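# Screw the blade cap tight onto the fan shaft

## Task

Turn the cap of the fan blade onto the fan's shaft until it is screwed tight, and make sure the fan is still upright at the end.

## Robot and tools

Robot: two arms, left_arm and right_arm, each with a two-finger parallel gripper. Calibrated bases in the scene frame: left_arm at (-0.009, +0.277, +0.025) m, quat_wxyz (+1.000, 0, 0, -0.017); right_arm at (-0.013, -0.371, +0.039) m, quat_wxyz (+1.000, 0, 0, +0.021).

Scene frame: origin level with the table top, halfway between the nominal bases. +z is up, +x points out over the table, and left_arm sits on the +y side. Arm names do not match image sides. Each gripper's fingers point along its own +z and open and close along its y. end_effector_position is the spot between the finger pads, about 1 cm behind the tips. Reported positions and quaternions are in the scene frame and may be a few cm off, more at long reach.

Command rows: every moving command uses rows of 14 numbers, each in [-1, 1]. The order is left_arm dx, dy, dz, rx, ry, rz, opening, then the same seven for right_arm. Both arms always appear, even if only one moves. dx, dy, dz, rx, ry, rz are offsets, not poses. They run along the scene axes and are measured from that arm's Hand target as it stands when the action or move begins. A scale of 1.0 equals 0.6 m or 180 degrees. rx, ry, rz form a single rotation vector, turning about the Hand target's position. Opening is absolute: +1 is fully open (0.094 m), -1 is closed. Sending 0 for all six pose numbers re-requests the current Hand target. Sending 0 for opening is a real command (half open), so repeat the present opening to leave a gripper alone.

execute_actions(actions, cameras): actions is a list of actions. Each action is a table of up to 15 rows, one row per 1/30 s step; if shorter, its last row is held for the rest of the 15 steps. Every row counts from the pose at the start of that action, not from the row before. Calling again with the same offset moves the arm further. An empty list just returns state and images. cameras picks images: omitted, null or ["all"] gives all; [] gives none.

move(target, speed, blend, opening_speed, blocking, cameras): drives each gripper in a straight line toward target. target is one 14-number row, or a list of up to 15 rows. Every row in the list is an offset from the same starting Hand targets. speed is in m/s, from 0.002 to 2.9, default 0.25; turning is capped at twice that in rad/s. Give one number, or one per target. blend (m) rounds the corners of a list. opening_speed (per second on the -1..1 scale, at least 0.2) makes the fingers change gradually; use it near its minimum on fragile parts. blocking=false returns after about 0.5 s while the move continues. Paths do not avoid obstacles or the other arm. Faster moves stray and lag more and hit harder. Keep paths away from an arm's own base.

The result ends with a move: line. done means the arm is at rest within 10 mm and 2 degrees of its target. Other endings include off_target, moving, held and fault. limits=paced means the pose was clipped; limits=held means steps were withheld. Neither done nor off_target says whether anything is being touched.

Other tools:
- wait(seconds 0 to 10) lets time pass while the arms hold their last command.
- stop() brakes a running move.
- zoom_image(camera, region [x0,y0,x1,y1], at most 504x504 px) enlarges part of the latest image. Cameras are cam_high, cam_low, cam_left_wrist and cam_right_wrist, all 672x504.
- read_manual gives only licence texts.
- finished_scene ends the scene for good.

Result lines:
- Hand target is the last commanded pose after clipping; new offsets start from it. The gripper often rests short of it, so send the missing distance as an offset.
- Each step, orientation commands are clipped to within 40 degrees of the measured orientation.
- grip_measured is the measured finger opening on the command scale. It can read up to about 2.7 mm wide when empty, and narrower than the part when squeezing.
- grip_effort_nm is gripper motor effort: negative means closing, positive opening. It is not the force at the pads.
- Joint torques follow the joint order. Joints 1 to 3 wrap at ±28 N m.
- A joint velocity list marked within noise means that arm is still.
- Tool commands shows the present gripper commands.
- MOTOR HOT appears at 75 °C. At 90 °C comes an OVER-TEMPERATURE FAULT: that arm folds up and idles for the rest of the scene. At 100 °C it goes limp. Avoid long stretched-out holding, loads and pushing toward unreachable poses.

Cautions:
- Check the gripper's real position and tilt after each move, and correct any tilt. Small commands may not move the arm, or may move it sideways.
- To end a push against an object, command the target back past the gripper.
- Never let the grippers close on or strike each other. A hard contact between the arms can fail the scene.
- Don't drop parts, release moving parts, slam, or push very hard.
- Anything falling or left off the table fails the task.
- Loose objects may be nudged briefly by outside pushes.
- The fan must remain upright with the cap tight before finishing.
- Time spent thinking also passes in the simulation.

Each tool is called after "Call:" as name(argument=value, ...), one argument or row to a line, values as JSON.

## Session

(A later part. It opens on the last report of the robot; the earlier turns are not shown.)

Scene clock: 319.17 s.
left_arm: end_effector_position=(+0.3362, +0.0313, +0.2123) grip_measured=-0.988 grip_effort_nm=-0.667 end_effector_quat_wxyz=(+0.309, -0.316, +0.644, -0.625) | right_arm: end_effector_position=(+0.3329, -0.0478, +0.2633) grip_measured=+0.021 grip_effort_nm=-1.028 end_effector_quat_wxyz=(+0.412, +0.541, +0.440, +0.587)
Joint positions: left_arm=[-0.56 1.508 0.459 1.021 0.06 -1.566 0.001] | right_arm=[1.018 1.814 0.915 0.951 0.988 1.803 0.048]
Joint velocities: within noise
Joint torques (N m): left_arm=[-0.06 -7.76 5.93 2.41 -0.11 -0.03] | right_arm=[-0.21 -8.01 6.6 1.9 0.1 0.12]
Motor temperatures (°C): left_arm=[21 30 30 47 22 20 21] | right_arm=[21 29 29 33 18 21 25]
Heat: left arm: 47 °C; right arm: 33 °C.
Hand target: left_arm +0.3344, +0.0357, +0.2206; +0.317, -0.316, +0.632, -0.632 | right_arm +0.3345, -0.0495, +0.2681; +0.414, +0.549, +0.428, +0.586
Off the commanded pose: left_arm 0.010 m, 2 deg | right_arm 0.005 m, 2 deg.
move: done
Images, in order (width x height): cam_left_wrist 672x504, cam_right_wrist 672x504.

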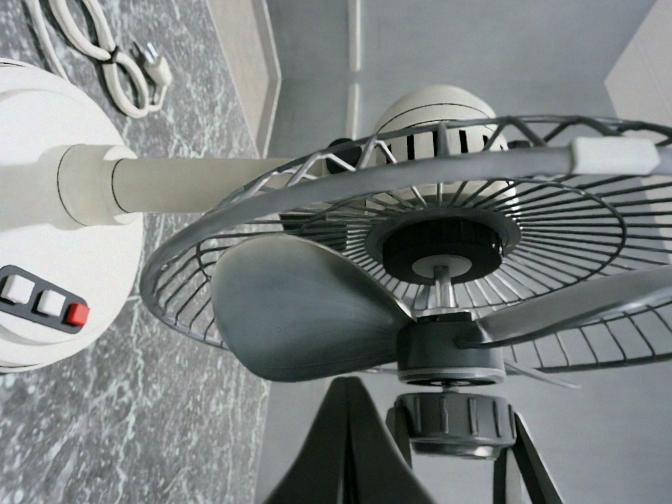

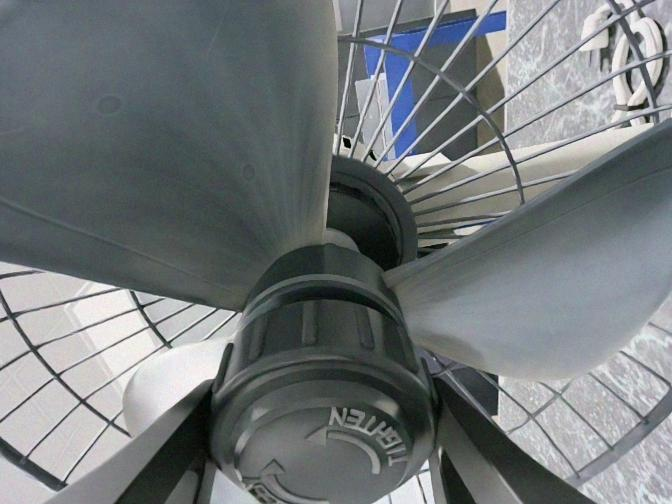

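Call:
move(
  target=[
    [0,0.015,0.0242,0,0,0,-1, 0,0,0,0,0,0,-0.1],
    [0.06,-0.03,0.0242,0,0,0,-1, 0,0,0,0,0,0,-0.1],
    [0.06,-0.045,0,0,0,0,-1, 0.0033,0.0017,-0.0085,-0.8592,-0.0390,-0.0127,-0.1],
  ],
  speed=[0.12,0.12,0.5],
  cameras=["cam_left_wrist","cam_right_wrist"],
)

Call:
zoom_image(
  camera="cam_left_wrist",
  region=[400, 400, 560, 504],
)

Scene clock: 324.70 s.
left_arm: end_effector_position=(+0.3658, +0.0127, +0.2053) grip_measured=-0.988 grip_effort_nm=-0.657 end_effector_quat_wxyz=(+0.306, -0.322, +0.650, -0.616) | right_arm: end_effector_position=(+0.3341, -0.0487, +0.2615) grip_measured=+0.021 grip_effort_nm=-1.023 end_effector_quat_wxyz=(+0.662, -0.294, +0.638, -0.262)
Joint positions: left_arm=[-0.559 1.645 0.591 1.001 0.058 -1.566 0.001] | right_arm=[1.018 1.814 0.928 0.913 1.003 -0.831 0.048]
Joint velocities: within noise
Joint torques (N m): left_arm=[-0.79 -6.3 9.36 2.62 -0.14 -0.02] | right_arm=[-0.59 -8.44 6.8 1.61 -0.11 0]
Motor temperatures (°C): left_arm=[21 30 31 48 22 20 21] | right_arm=[21 29 29 33 18 21 25]
Heat: left arm: 48 °C; right arm: 33 °C.
Hand target: left_arm +0.3703, +0.0086, +0.2207; +0.317, -0.316, +0.632, -0.632 | right_arm +0.3365, -0.0484, +0.2631; +0.653, -0.304, +0.639, -0.271
Off the commanded pose: left_arm 0.016 m, 3 deg | right_arm 0.003 m, 2 deg.
move: off_target (left_arm)
Images, in order (width x height): cam_left_wrist 672x504, cam_right_wrist 672x504.

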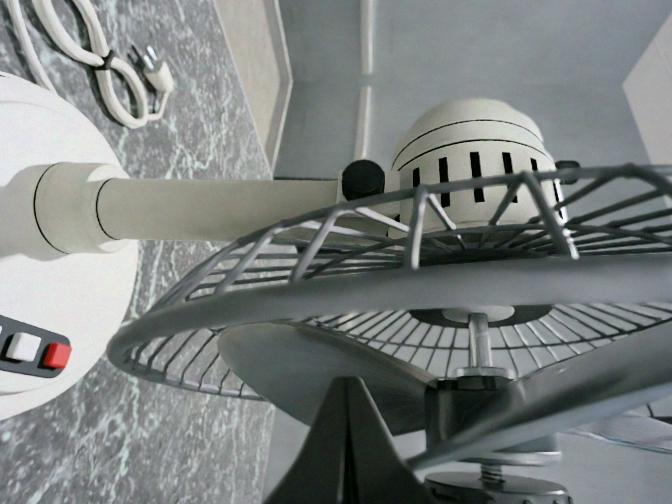

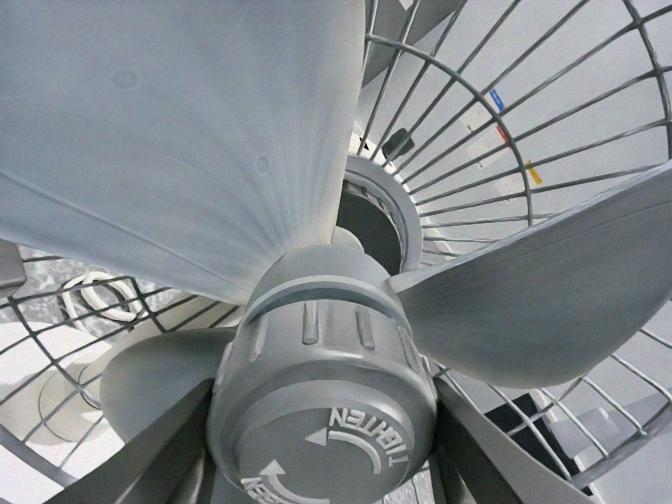

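Scaled by 3.150 from the camera's 672x504 image, which has a finer 960x720 frame.

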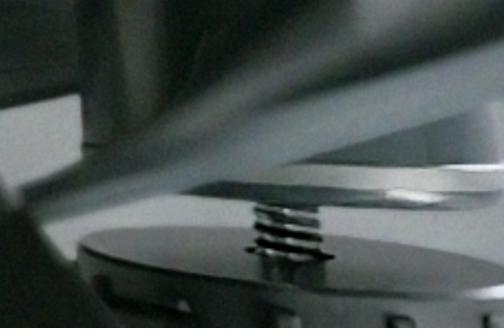

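Call:
zoom_image(
  camera="cam_left_wrist",
  region=[420, 440, 572, 504],
)

Scaled by 3.316 from the camera's 672x504 image, which has a finer 960x720 frame.

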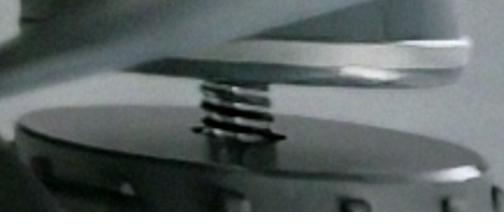

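Call:
move(
  target=[
    [-0.06,0.045,0,0,0,0,-1, 0,0,0,0,0,0,-0.1],
    [-0.06,0.045,0,0,0,0,-1, 0,0,0,0.8711,0.0436,0,-0.1],
  ],
  speed=[0.12,0.6],
  cameras=["cam_left_wrist","cam_right_wrist"],
)

Call:
zoom_image(
  camera="cam_left_wrist",
  region=[380, 340, 540, 464],
)

Scene clock: 329.53 s.
left_arm: end_effector_position=(+0.3368, +0.0322, +0.2121) grip_measured=-0.988 grip_effort_nm=-0.657 end_effector_quat_wxyz=(+0.310, -0.318, +0.643, -0.624) | right_arm: end_effector_position=(+0.3341, -0.0477, +0.2623) grip_measured=+0.021 grip_effort_nm=-1.028 end_effector_quat_wxyz=(+0.392, +0.561, +0.421, +0.595)
Joint positions: left_arm=[-0.559 1.508 0.459 1.02 0.058 -1.566 0.001] | right_arm=[1.018 1.814 0.928 0.918 0.997 1.888 0.048]
Joint velocities: within noise
Joint torques (N m): left_arm=[-0.12 -7.91 5.82 2.4 -0.1 -0.07] | right_arm=[-0.65 -8.32 6.69 1.45 -0.07 0.17]
Motor temperatures (°C): left_arm=[21 30 31 48 22 20 21] | right_arm=[21 29 29 33 18 21 25]
Heat: left arm: 48 °C; right arm: 33 °C.
Hand target: left_arm +0.3343, +0.0356, +0.2206; +0.317, -0.316, +0.632, -0.632 | right_arm +0.3365, -0.0484, +0.2630; +0.396, +0.565, +0.425, +0.586
Off the commanded pose: left_arm 0.010 m, 2 deg | right_arm 0.003 m, 1 deg.
move: done
Images, in order (width x height): cam_left_wrist 672x504, cam_right_wrist 672x504.

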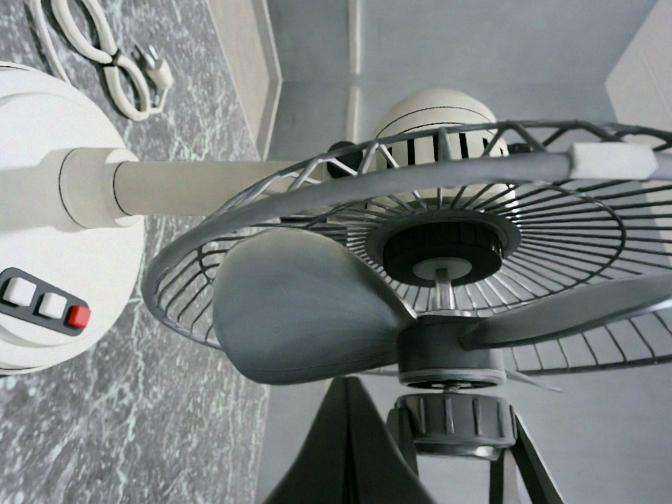

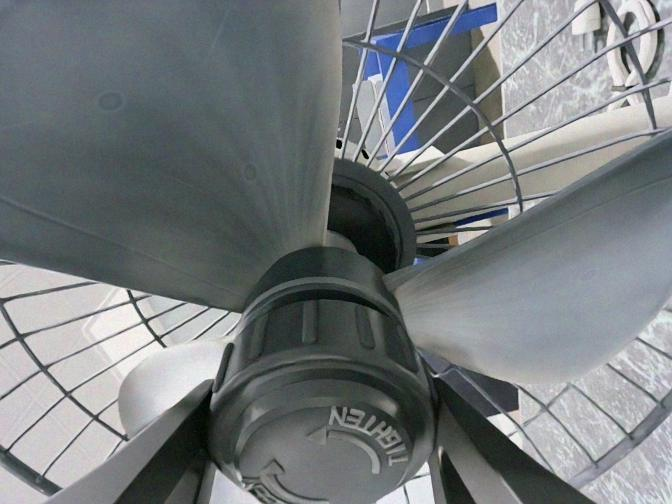

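Scaled by 3.150 from the camera's 672x504 image, which has a finer 960x720 frame.

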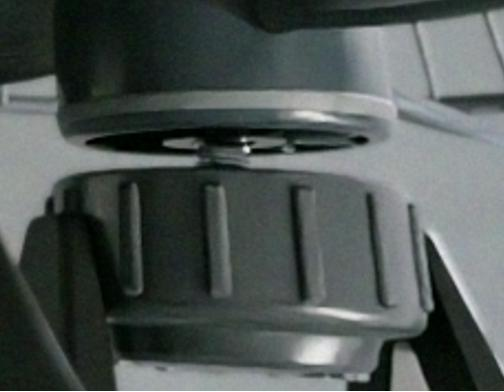

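Call:
move(
  target=[
    [0,0.015,0.0242,0,0,0,-1, 0,0,0,0,0,0,-0.1],
    [0.06,-0.03,0.0242,0,0,0,-1, 0,0,0,0,0,0,-0.1],
    [0.06,-0.045,0,0,0,0,-1, 0.001,0.0,0,-0.8711,-0.0436,0,-0.1],
  ],
  speed=[0.12,0.12,0.5],
  cameras=["cam_left_wrist","cam_right_wrist"],
)

Call:
zoom_image(
  camera="cam_left_wrist",
  region=[420, 440, 572, 504],
)

Scene clock: 334.13 s.
left_arm: end_effector_position=(+0.3650, +0.0116, +0.2020) grip_measured=-0.988 grip_effort_nm=-0.657 end_effector_quat_wxyz=(+0.302, -0.322, +0.655, -0.613) | right_arm: end_effector_position=(+0.3344, -0.0485, +0.2616) grip_measured=+0.020 grip_effort_nm=-1.028 end_effector_quat_wxyz=(+0.662, -0.292, +0.639, -0.261)
Joint positions: left_arm=[-0.56 1.647 0.591 0.991 0.061 -1.566 0.001] | right_arm=[1.018 1.814 0.931 0.906 1.005 -0.823 0.048]
Joint velocities: within noise
Joint torques (N m): left_arm=[-0.79 -6.68 9.17 2.7 -0.18 -0.09] | right_arm=[-0.7 -8.42 6.52 1.68 -0.16 -0.07]
Motor temperatures (°C): left_arm=[21 30 31 48 22 20 21] | right_arm=[21 29 29 32 18 21 25]
Heat: left arm: 48 °C; right arm: 32 °C.
Hand target: left_arm +0.3703, +0.0086, +0.2206; +0.317, -0.316, +0.632, -0.632 | right_arm +0.3371, -0.0484, +0.2630; +0.653, -0.304, +0.639, -0.271
Off the commanded pose: left_arm 0.020 m, 4 deg | right_arm 0.003 m, 2 deg.
move: off_target (left_arm)
Images, in order (width x height): cam_left_wrist 672x504, cam_right_wrist 672x504.

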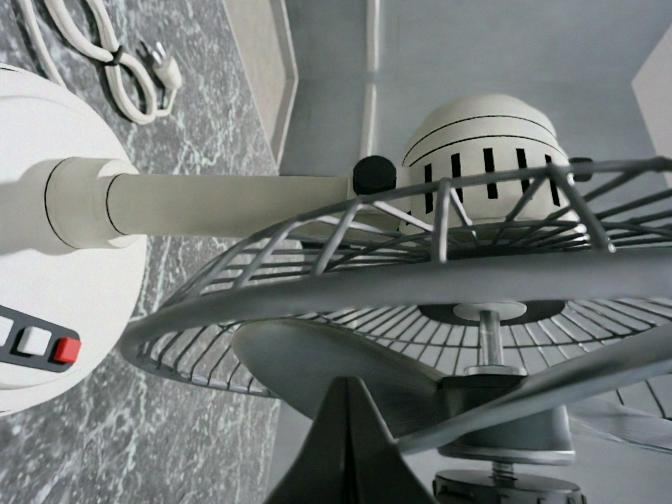

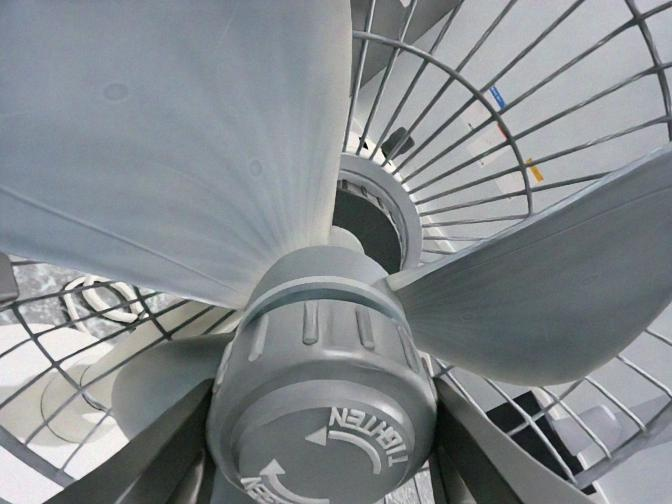

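Scaled by 3.316 from the camera's 672x504 image, which has a finer 960x720 frame.

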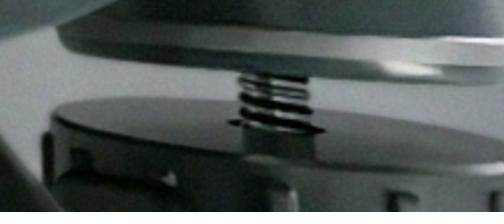

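Call:
move(
  target=[
    [-0.06,0.045,0,0,0,0,-1, 0,0,0,0,0,0,-0.1],
    [-0.06,0.045,0,0,0,0,-1, 0,0,0,0.8711,0.0436,0,-0.1],
  ],
  speed=[0.12,0.6],
  cameras=["cam_left_wrist","cam_right_wrist"],
)

Call:
zoom_image(
  camera="cam_left_wrist",
  region=[380, 340, 540, 464],
)

Scene clock: 338.10 s.
left_arm: end_effector_position=(+0.3362, +0.0311, +0.2122) grip_measured=-0.988 grip_effort_nm=-0.652 end_effector_quat_wxyz=(+0.309, -0.316, +0.644, -0.625) | right_arm: end_effector_position=(+0.3343, -0.0474, +0.2623) grip_measured=+0.020 grip_effort_nm=-1.028 end_effector_quat_wxyz=(+0.393, +0.561, +0.422, +0.594)
Joint positions: left_arm=[-0.56 1.508 0.46 1.02 0.061 -1.567 0.001] | right_arm=[1.018 1.814 0.931 0.91 0.998 1.889 0.048]
Joint velocities: within noise
Joint torques (N m): left_arm=[-0.02 -7.88 5.85 2.38 -0.08 -0.07] | right_arm=[-0.7 -8.24 6.56 1.55 -0.12 0.13]
Motor temperatures (°C): left_arm=[21 30 31 49 22 20 21] | right_arm=[21 29 30 33 18 21 25]
Heat: left arm: 49 °C; right arm: 33 °C.
Hand target: left_arm +0.3344, +0.0356, +0.2206; +0.317, -0.316, +0.632, -0.632 | right_arm +0.3371, -0.0484, +0.2630; +0.396, +0.565, +0.425, +0.586
Off the commanded pose: left_arm 0.010 m, 2 deg | right_arm 0.003 m, 1 deg.
move: done
Images, in order (width x height): cam_left_wrist 672x504, cam_right_wrist 672x504.

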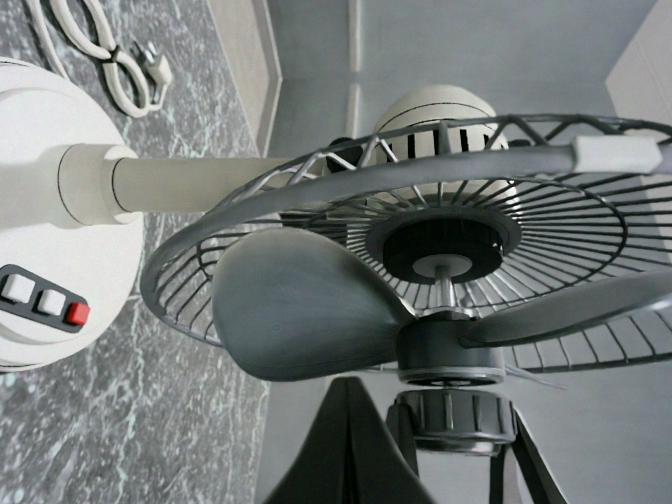

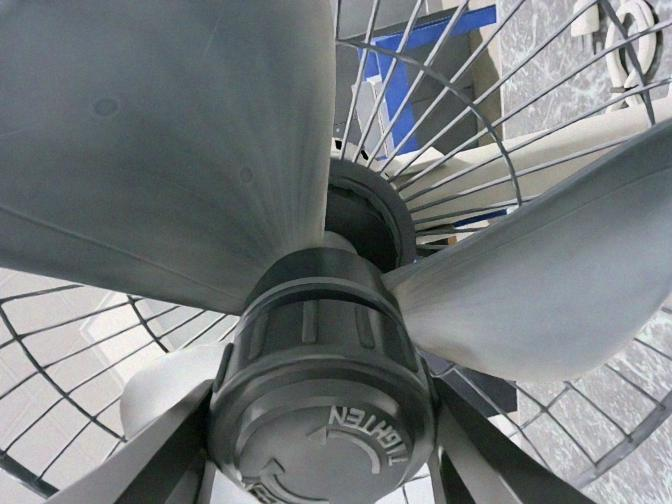

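Scaled by 3.150 from the camera's 672x504 image, which has a finer 960x720 frame.

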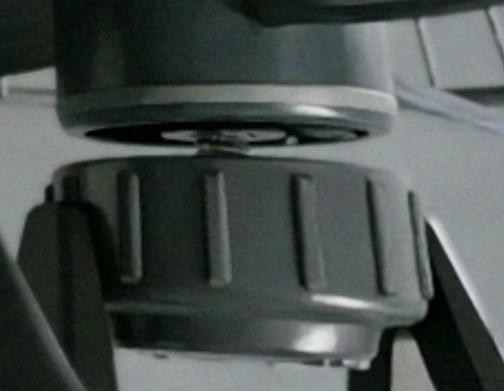

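Call:
move(
  target=[
    [0,0.015,0.0242,0,0,0,-1, 0,0,0,0,0,0,-0.1],
    [0.06,-0.03,0.0242,0,0,0,-1, 0,0,0,0,0,0,-0.1],
    [0.06,-0.045,0,0,0,0,-1, 0.001,0.0,0,-0.8711,-0.0436,0,-0.1],
  ],
  speed=[0.15,0.15,0.6],
  cameras=["cam_left_wrist","cam_right_wrist"],
)

Call:
zoom_image(
  camera="cam_left_wrist",
  region=[420, 440, 572, 504],
)

Scene clock: 342.33 s.
left_arm: end_effector_position=(+0.3649, +0.0114, +0.2012) grip_measured=-0.988 grip_effort_nm=-0.652 end_effector_quat_wxyz=(+0.301, -0.322, +0.655, -0.613) | right_arm: end_effector_position=(+0.3348, -0.0482, +0.2619) grip_measured=+0.020 grip_effort_nm=-1.028 end_effector_quat_wxyz=(+0.661, -0.291, +0.640, -0.260)
Joint positions: left_arm=[-0.56 1.648 0.591 0.991 0.063 -1.567 0.001] | right_arm=[1.018 1.814 0.936 0.897 1.007 -0.818 0.048]
Joint velocities: within noise
Joint torques (N m): left_arm=[-0.58 -6.75 9.28 2.66 -0.2 -0.06] | right_arm=[-0.81 -8.38 6.34 1.76 -0.21 -0.13]
Motor temperatures (°C): left_arm=[21 30 32 49 22 20 21] | right_arm=[21 29 30 32 18 21 25]
Heat: left arm: 49 °C; right arm: 32 °C.
Hand target: left_arm +0.3704, +0.0087, +0.2207; +0.317, -0.316, +0.632, -0.632 | right_arm +0.3377, -0.0484, +0.2630; +0.653, -0.304, +0.638, -0.271
Off the commanded pose: left_arm 0.020 m, 4 deg | right_arm 0.003 m, 2 deg.
move: off_target (left_arm)
Images, in order (width x height): cam_left_wrist 672x504, cam_right_wrist 672x504.

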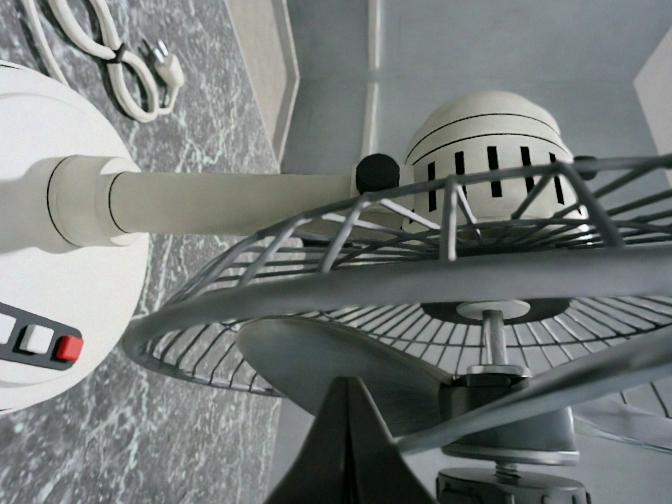

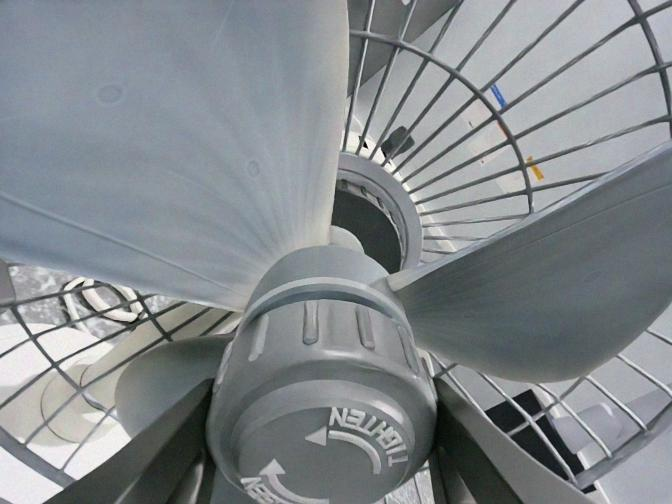

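Scaled by 3.316 from the camera's 672x504 image, which has a finer 960x720 frame.

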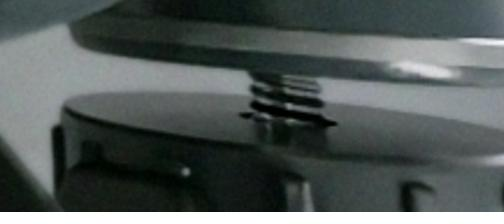

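Call:
move(
  target=[0,0,0,0,0,0,-1, 0,0,0,0,0,0,0.2],
  opening_speed=0.6,
  cameras=["cam_left_wrist","cam_right_wrist"],
)

Call:
zoom_image(
  camera="cam_left_wrist",
  region=[420, 440, 572, 504],
)

Scene clock: 343.43 s.
left_arm: end_effector_position=(+0.3653, +0.0114, +0.2070) grip_measured=-0.988 grip_effort_nm=-0.652 end_effector_quat_wxyz=(+0.306, -0.319, +0.648, -0.620) | right_arm: end_effector_position=(+0.3348, -0.0481, +0.2561) grip_measured=+0.198 grip_effort_nm=0.100 end_effector_quat_wxyz=(+0.649, -0.309, +0.640, -0.272)
Joint positions: left_arm=[-0.56 1.648 0.591 1.015 0.061 -1.567 0.001] | right_arm=[1.018 1.814 0.936 0.862 1.006 -0.833 0.056]
Joint velocities: within noise
Joint torques (N m): left_arm=[-0.7 -6.63 9.42 2.44 -0.2 -0.08] | right_arm=[-0.76 -8.51 6.38 2.19 -0.13 0.08]
Motor temperatures (°C): left_arm=[21 30 32 49 22 20 21] | right_arm=[21 29 30 32 18 21 25]
Heat: left arm: 49 °C; right arm: 32 °C.
Hand target: left_arm +0.3704, +0.0086, +0.2207; +0.317, -0.316, +0.632, -0.632 | right_arm +0.3377, -0.0484, +0.2631; +0.653, -0.304, +0.638, -0.271
Off the commanded pose: left_arm 0.015 m, 3 deg | right_arm 0.008 m, 1 deg.
move: off_target (left_arm)
Images, in order (width x height): cam_left_wrist 672x504, cam_right_wrist 672x504.

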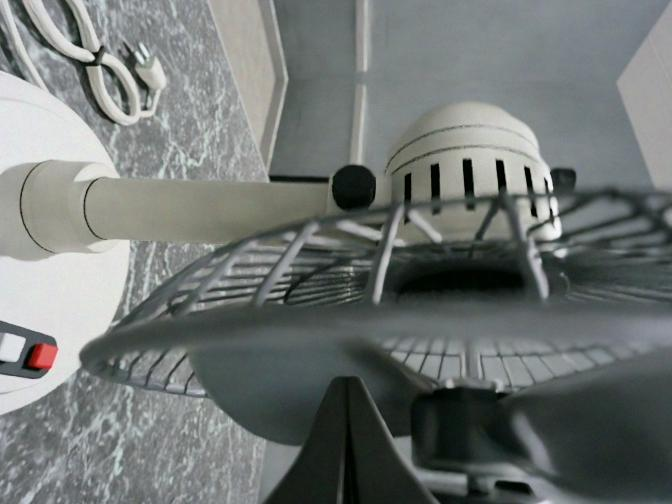

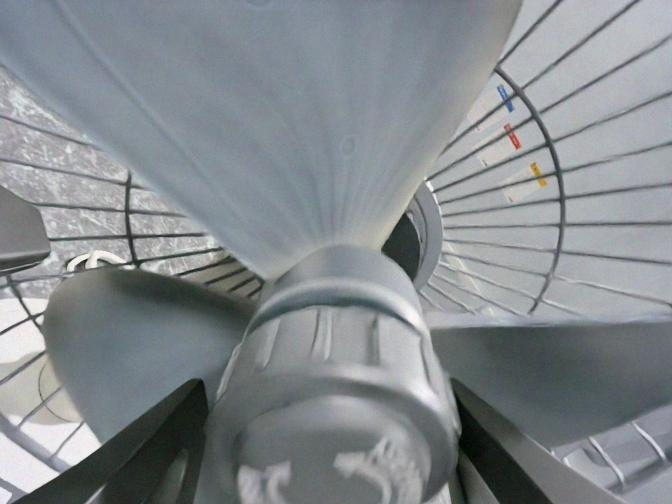

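Scaled by 3.316 from the camera's 672x504 image, which has a finer 960x720 frame.

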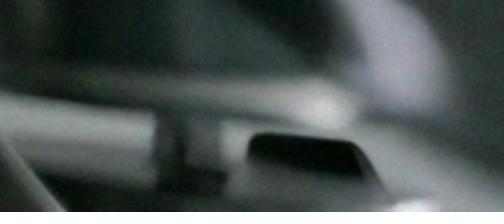

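Call:
execute_actions(
  actions=[],
)

Call:
zoom_image(
  camera="cam_left_wrist",
  region=[400, 400, 560, 504],
)

Call:
zoom_image(
  camera="cam_right_wrist",
  region=[180, 220, 480, 504],
)

Scene clock: 344.97 s.
left_arm: end_effector_position=(+0.3654, +0.0115, +0.2072) grip_measured=-0.988 grip_effort_nm=-0.662 end_effector_quat_wxyz=(+0.306, -0.319, +0.648, -0.621) | right_arm: end_effector_position=(+0.3348, -0.0481, +0.2558) grip_measured=+0.198 grip_effort_nm=0.100 end_effector_quat_wxyz=(+0.649, -0.309, +0.640, -0.273)
Joint positions: left_arm=[-0.56 1.648 0.591 1.015 0.061 -1.567 0.001] | right_arm=[1.018 1.814 0.936 0.86 1.006 -0.834 0.056]
Joint velocities: within noise
Joint torques (N m): left_arm=[-0.73 -6.67 9.17 2.44 -0.14 -0.04] | right_arm=[-0.83 -8.44 6.41 2.17 -0.16 0.06]
Motor temperatures (°C): left_arm=[21 30 32 49 22 20 21] | right_arm=[21 29 30 32 18 21 25]
Heat: left arm: 49 °C; right arm: 32 °C.
Hand target: left_arm +0.3704, +0.0086, +0.2207; +0.317, -0.316, +0.632, -0.632 | right_arm +0.3377, -0.0484, +0.2631; +0.653, -0.304, +0.638, -0.271
Tool commands: left_gripper/opening=-1.0 right_gripper/opening=+0.2
Off the commanded pose: left_arm 0.015 m, 3 deg | right_arm 0.008 m, 1 deg.

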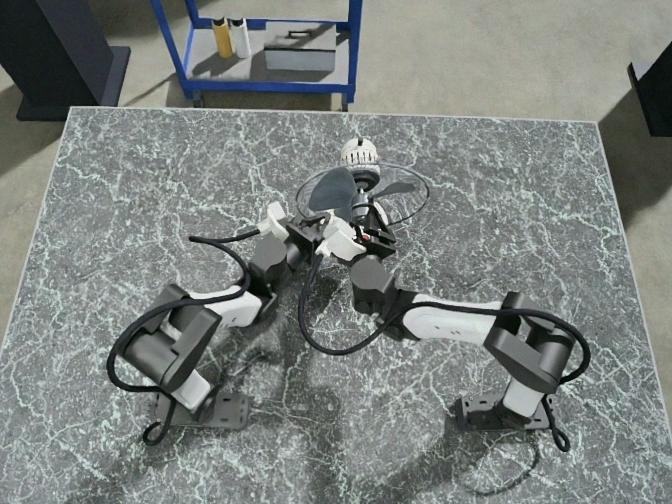

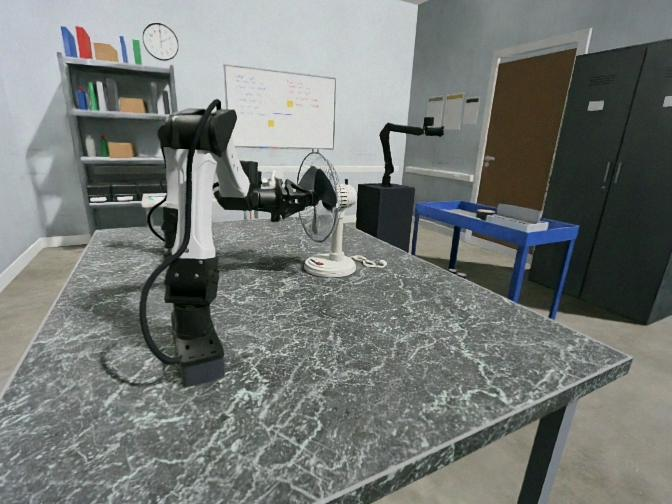

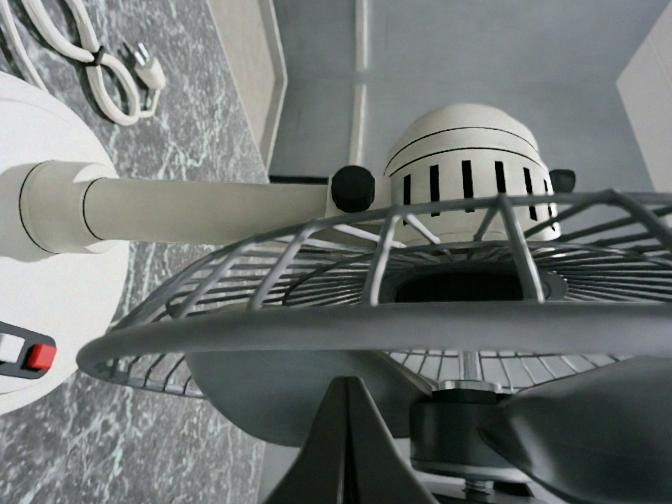

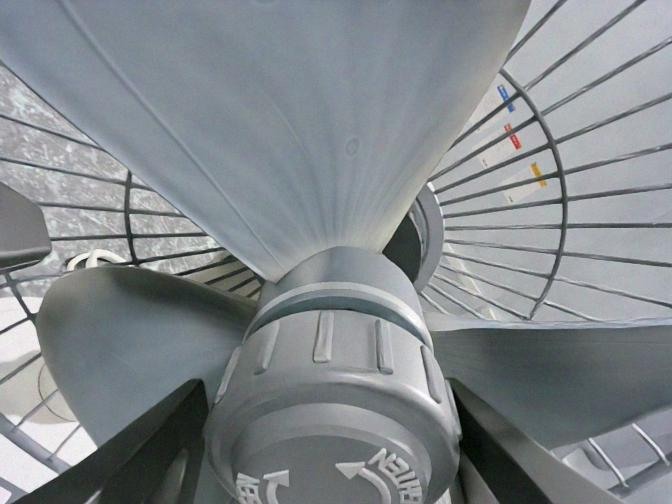

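Scaled by 3.150 from the camera's 672x504 image, which has a finer 960x720 frame.

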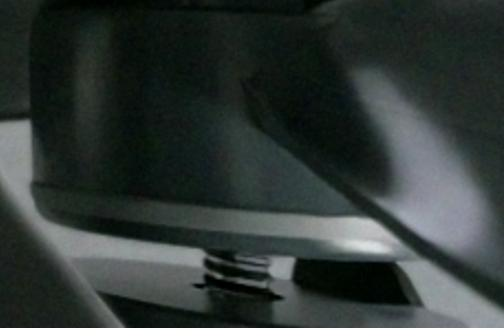

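Scaled by 1.680 from the camera's 672x504 image, which has a finer 960x720 frame.

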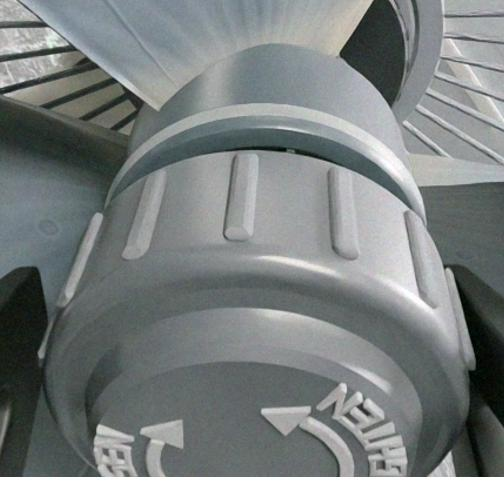

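Call:
move(
  target=[0,0,0,0,0,0,-1, 0,0.0,0.0065,0.8711,0.0432,0.0053,0.2],
  speed=[0.9],
  cameras=["cam_left_wrist","cam_right_wrist"],
)

Call:
zoom_image(
  camera="cam_right_wrist",
  region=[180, 220, 480, 504],
)

Scene clock: 348.23 s.
left_arm: end_effector_position=(+0.3654, +0.0115, +0.2077) grip_measured=-0.988 grip_effort_nm=-0.657 end_effector_quat_wxyz=(+0.307, -0.319, +0.647, -0.621) | right_arm: end_effector_position=(+0.3363, -0.0460, +0.2555) grip_measured=+0.198 grip_effort_nm=0.085 end_effector_quat_wxyz=(+0.402, +0.558, +0.430, +0.585)
Joint positions: left_arm=[-0.56 1.648 0.591 1.017 0.06 -1.567 0.001] | right_arm=[1.016 1.837 0.936 0.916 1.003 1.87 0.056]
Joint velocities: within noise
Joint torques (N m): left_arm=[-0.7 -6.5 9.29 2.42 -0.19 -0.05] | right_arm=[-0.68 -10.62 6.08 1.7 -0.15 0.12]
Motor temperatures (°C): left_arm=[21 30 33 49 22 20 21] | right_arm=[21 29 30 33 18 21 24]
Heat: left arm: 49 °C; right arm: 33 °C.
Hand target: left_arm +0.3704, +0.0086, +0.2207; +0.317, -0.316, +0.632, -0.632 | right_arm +0.3377, -0.0484, +0.2670; +0.398, +0.562, +0.423, +0.589
Off the commanded pose: left_arm 0.014 m, 2 deg | right_arm 0.012 m, 1 deg.
move: off_target (left_arm, right_arm)
Images, in order (width x height): cam_left_wrist 672x504, cam_right_wrist 672x504.

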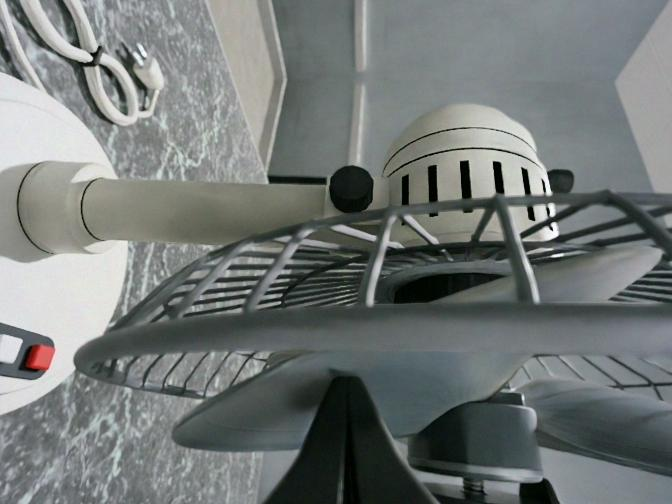

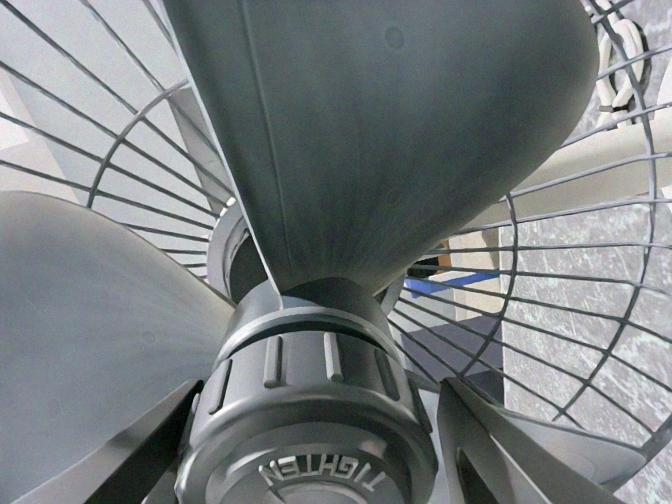

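Scaled by 1.680 from the camera's 672x504 image, which has a finer 960x720 frame.

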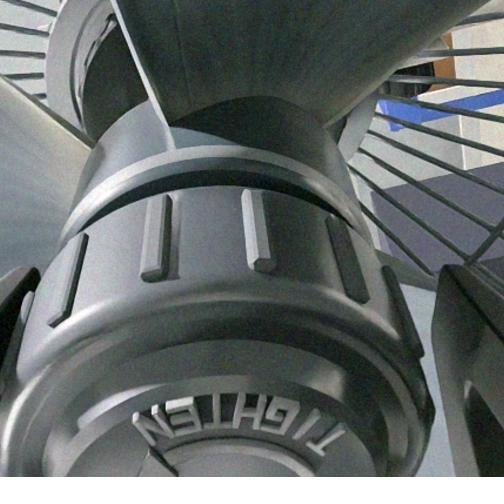

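Call:
move(
  target=[
    [0,0,0,0,0,0,-1, 0,-0.002,0.0285,0,0,0,0.2],
    [0,0,0,0,0,0,-1, 0,-0.002,0.0108,0,0,0,0.2],
  ],
  speed=[0.05,0.06],
  cameras=["cam_right_wrist"],
)

Scene clock: 349.30 s.
left_arm: end_effector_position=(+0.3654, +0.0115, +0.2077) grip_measured=-0.988 grip_effort_nm=-0.652 end_effector_quat_wxyz=(+0.307, -0.319, +0.647, -0.621) | right_arm: end_effector_position=(+0.3346, -0.0484, +0.2571) grip_measured=+0.198 grip_effort_nm=0.085 end_effector_quat_wxyz=(+0.406, +0.557, +0.444, +0.573)
Joint positions: left_arm=[-0.56 1.648 0.591 1.017 0.06 -1.567 0.001] | right_arm=[1.016 1.805 0.936 0.843 1.001 1.874 0.056]
Joint velocities: within noise
Joint torques (N m): left_arm=[-0.64 -6.6 9.36 2.44 -0.16 -0.08] | right_arm=[-0.87 -9.28 6.93 2.26 -0.13 0.12]
Motor temperatures (°C): left_arm=[21 30 33 49 22 20 21] | right_arm=[21 29 30 33 18 21 24]
Heat: left arm: 49 °C; right arm: 33 °C.
Hand target: left_arm +0.3704, +0.0086, +0.2207; +0.317, -0.316, +0.632, -0.632 | right_arm +0.3377, -0.0495, +0.2734; +0.398, +0.562, +0.423, +0.589
Off the commanded pose: left_arm 0.014 m, 2 deg | right_arm 0.017 m, 3 deg.
move: off_target (left_arm, right_arm)
Images, in order (width x height): cam_right_wrist 672x504.

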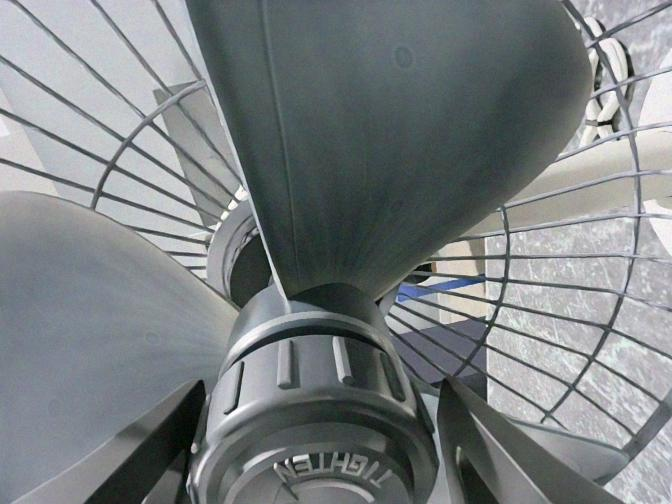

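Call:
move(
  target=[
    [0,0,0,0,0,0,-1, 0,0,0,0,0,0,-0.1],
    [0,0,0,0,0,0,-1, 0.0,0.0015,-0.005,-0.8711,-0.0435,-0.0105,-0.1],
  ],
  speed=[0.1,0.7],
  cameras=["cam_left_wrist","cam_right_wrist"],
)

Call:
zoom_image(
  camera="cam_left_wrist",
  region=[400, 400, 560, 504],
)

Scene clock: 354.73 s.
left_arm: end_effector_position=(+0.3637, +0.0104, +0.1904) grip_measured=-0.988 grip_effort_nm=-0.652 end_effector_quat_wxyz=(+0.293, -0.329, +0.667, -0.601) | right_arm: end_effector_position=(+0.3379, -0.0486, +0.2675) grip_measured=+0.028 grip_effort_nm=-1.028 end_effector_quat_wxyz=(+0.658, -0.292, +0.642, -0.262)
Joint positions: left_arm=[-0.565 1.654 0.591 0.956 0.06 -1.568 0.001] | right_arm=[1.01 1.802 0.956 0.854 1.003 -0.812 0.048]
Joint velocities: within noise
Joint torques (N m): left_arm=[-0.28 -7.69 8.94 3.05 -0.16 -0.05] | right_arm=[-0.17 -8.08 5.57 2.29 -0.12 -0.36]
Motor temperatures (°C): left_arm=[21 30 34 50 22 20 21] | right_arm=[21 30 30 33 18 21 24]
Heat: left arm: 50 °C; right arm: 33 °C.
Hand target: left_arm +0.3703, +0.0086, +0.2208; +0.317, -0.316, +0.632, -0.633 | right_arm +0.3377, -0.0487, +0.2703; +0.656, -0.302, +0.635, -0.274
Off the commanded pose: left_arm 0.031 m, 6 deg | right_arm 0.003 m, 2 deg.
move: off_target (left_arm)
Images, in order (width x height): cam_left_wrist 672x504, cam_right_wrist 672x504.

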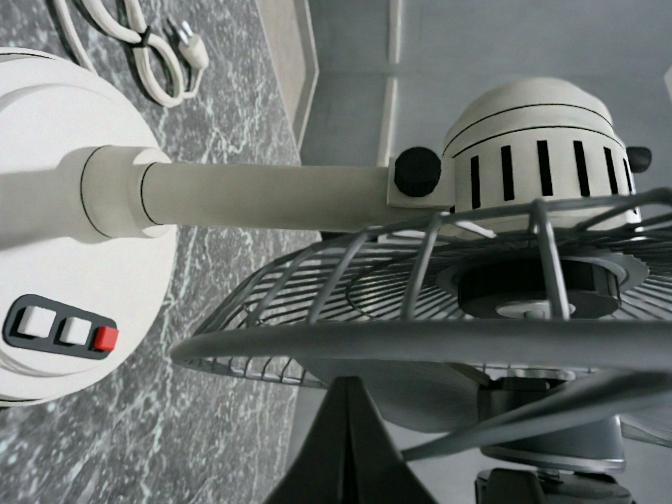

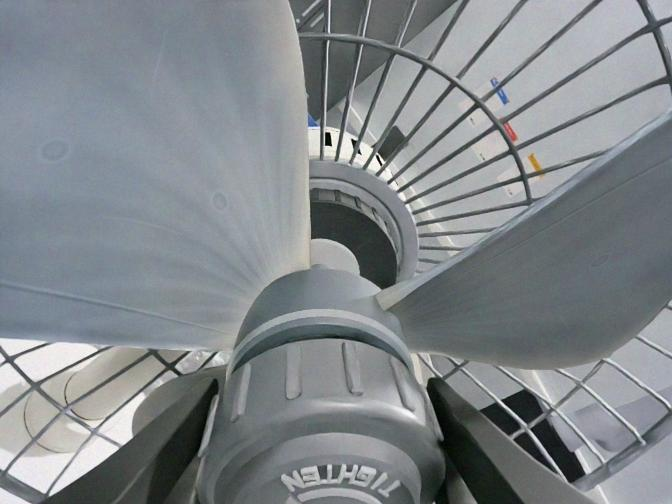

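Scaled by 3.150 from the camera's 672x504 image, which has a finer 960x720 frame.

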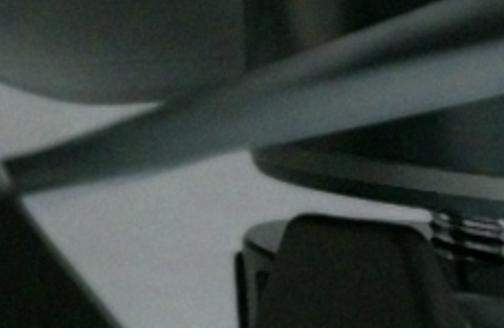

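Call:
move(
  target=[
    [-0.06,0.045,0,0,0,0,-1, 0,0.0005,-0.012,0.2502,0.0157,0.0019,-0.1],
    [-0.06,0.045,0,0,0,0,-1, 0,0.0005,-0.012,0.8717,0.0438,0.0050,-0.1],
    [0,0.015,0.0242,0,0,0,-1, 0,0.0005,-0.012,0.8717,0.0438,0.0050,-0.1],
    [0,0,0,0,0,0,-1, 0.001,0.0005,-0.012,0.0004,0.0035,0.0005,-0.1],
  ],
  speed=[0.9,0.9,0.15,0.7],
  cameras=["cam_left_wrist","cam_right_wrist"],
)

Call:
zoom_image(
  camera="cam_left_wrist",
  region=[400, 400, 560, 504],
)

Scene clock: 361.13 s.
left_arm: end_effector_position=(+0.3643, +0.0096, +0.1913) grip_measured=-0.988 grip_effort_nm=-0.662 end_effector_quat_wxyz=(+0.293, -0.328, +0.667, -0.602) | right_arm: end_effector_position=(+0.3378, -0.0485, +0.2649) grip_measured=+0.027 grip_effort_nm=-1.023 end_effector_quat_wxyz=(+0.664, -0.282, +0.645, -0.251)
Joint positions: left_arm=[-0.565 1.656 0.595 0.956 0.062 -1.568 0.001] | right_arm=[1.01 1.811 0.948 0.879 1.001 -0.787 0.048]
Joint velocities: within noise
Joint torques (N m): left_arm=[-0.31 -7.83 8.61 3.02 -0.19 -0.03] | right_arm=[-0.35 -8.02 5.5 1.93 -0.13 -0.41]
Motor temperatures (°C): left_arm=[21 30 33 51 22 20 21] | right_arm=[21 30 30 33 18 21 24]
Heat: left arm: 51 °C; right arm: 33 °C.
Hand target: left_arm +0.3704, +0.0087, +0.2206; +0.317, -0.316, +0.632, -0.632 | right_arm +0.3383, -0.0484, +0.2633; +0.654, -0.303, +0.639, -0.271
Off the commanded pose: left_arm 0.030 m, 6 deg | right_arm 0.002 m, 4 deg.
move: off_target (left_arm, right_arm)
Images, in order (width x height): cam_left_wrist 672x504, cam_right_wrist 672x504.

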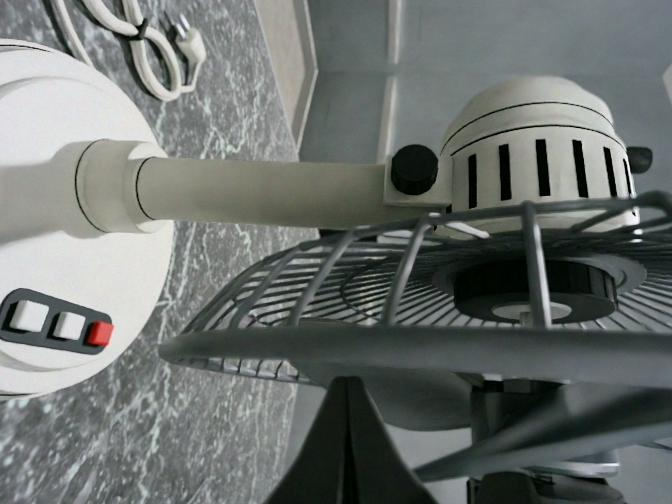

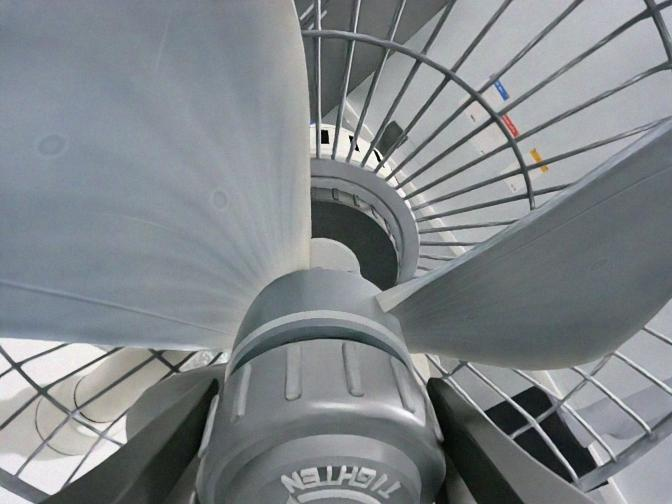

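Scaled by 3.150 from the camera's 672x504 image, which has a finer 960x720 frame.

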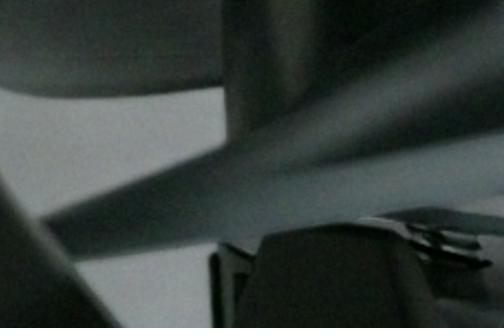

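Call:
move(
  target=[
    [-0.06,0.045,0,0,0,0,-1, 0,0.0,0,0.25,0.0125,0,-0.1],
    [-0.06,0.045,0,0,0,0,-1, 0,0.0,0,0.8722,0.0436,0,-0.1],
  ],
  speed=[0.9,0.9],
  cameras=["cam_left_wrist","cam_right_wrist"],
)

Call:
zoom_image(
  camera="cam_left_wrist",
  region=[380, 340, 540, 464],
)

Call:
zoom_image(
  camera="cam_right_wrist",
  region=[180, 220, 480, 504],
)

Scene clock: 365.67 s.
left_arm: end_effector_position=(+0.3352, +0.0298, +0.2109) grip_measured=-0.988 grip_effort_nm=-0.652 end_effector_quat_wxyz=(+0.306, -0.316, +0.645, -0.625) | right_arm: end_effector_position=(+0.3371, -0.0473, +0.2570) grip_measured=+0.028 grip_effort_nm=-1.023 end_effector_quat_wxyz=(+0.396, +0.564, +0.423, +0.588)
Joint positions: left_arm=[-0.564 1.51 0.459 1.019 0.061 -1.569 0.001] | right_arm=[1.014 1.83 0.94 0.9 1.005 1.897 0.048]
Joint velocities: within noise
Joint torques (N m): left_arm=[0.28 -8.17 5.76 2.4 -0.13 -0.08] | right_arm=[-0.54 -9.76 6.15 1.56 -0.15 0.13]
Motor temperatures (°C): left_arm=[21 30 33 52 22 20 21] | right_arm=[21 30 30 33 18 21 25]
Heat: left arm: 52 °C; right arm: 33 °C.
Hand target: left_arm +0.3343, +0.0356, +0.2206; +0.317, -0.316, +0.632, -0.632 | right_arm +0.3382, -0.0483, +0.2631; +0.395, +0.567, +0.424, +0.586
Off the commanded pose: left_arm 0.011 m, 2 deg | right_arm 0.006 m, 0 deg.
move: off_target (left_arm)
Images, in order (width x height): cam_left_wrist 672x504, cam_right_wrist 672x504.

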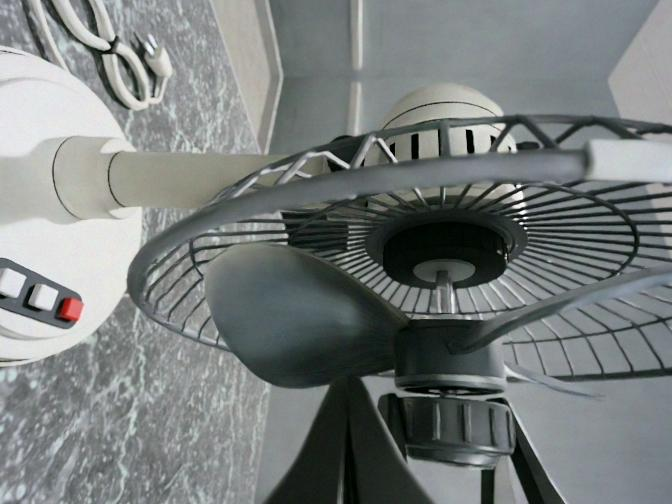

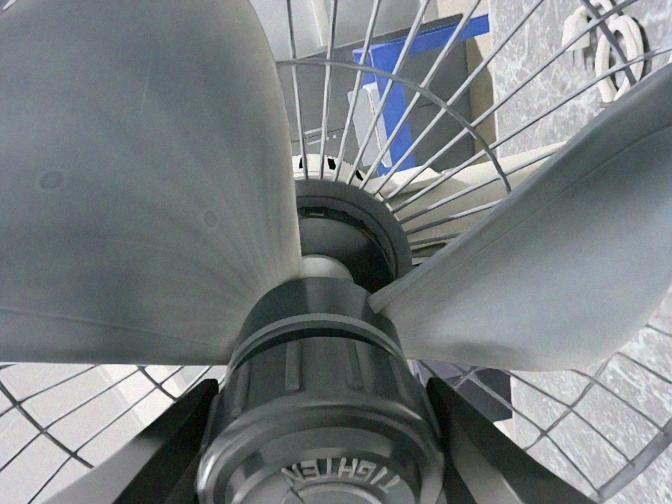

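Scaled by 3.150 from the camera's 672x504 image, which has a finer 960x720 frame.

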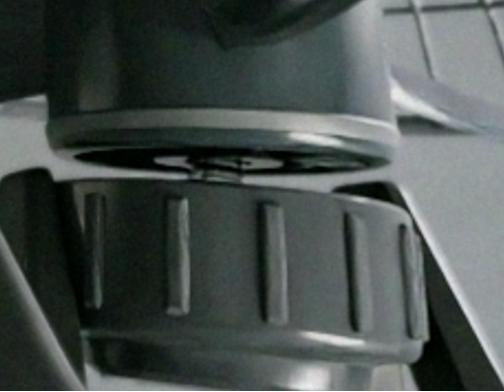

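Scaled by 1.680 from the camera's 672x504 image, which has a finer 960x720 frame.

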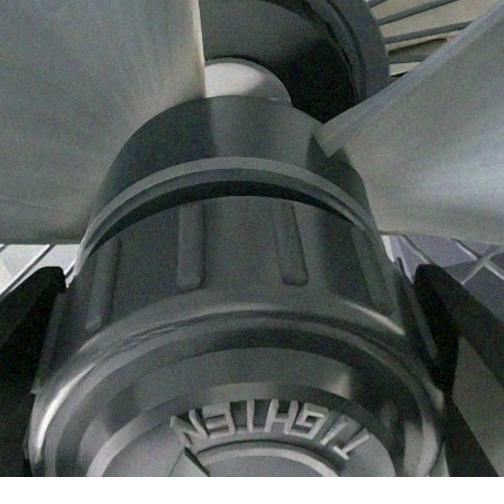

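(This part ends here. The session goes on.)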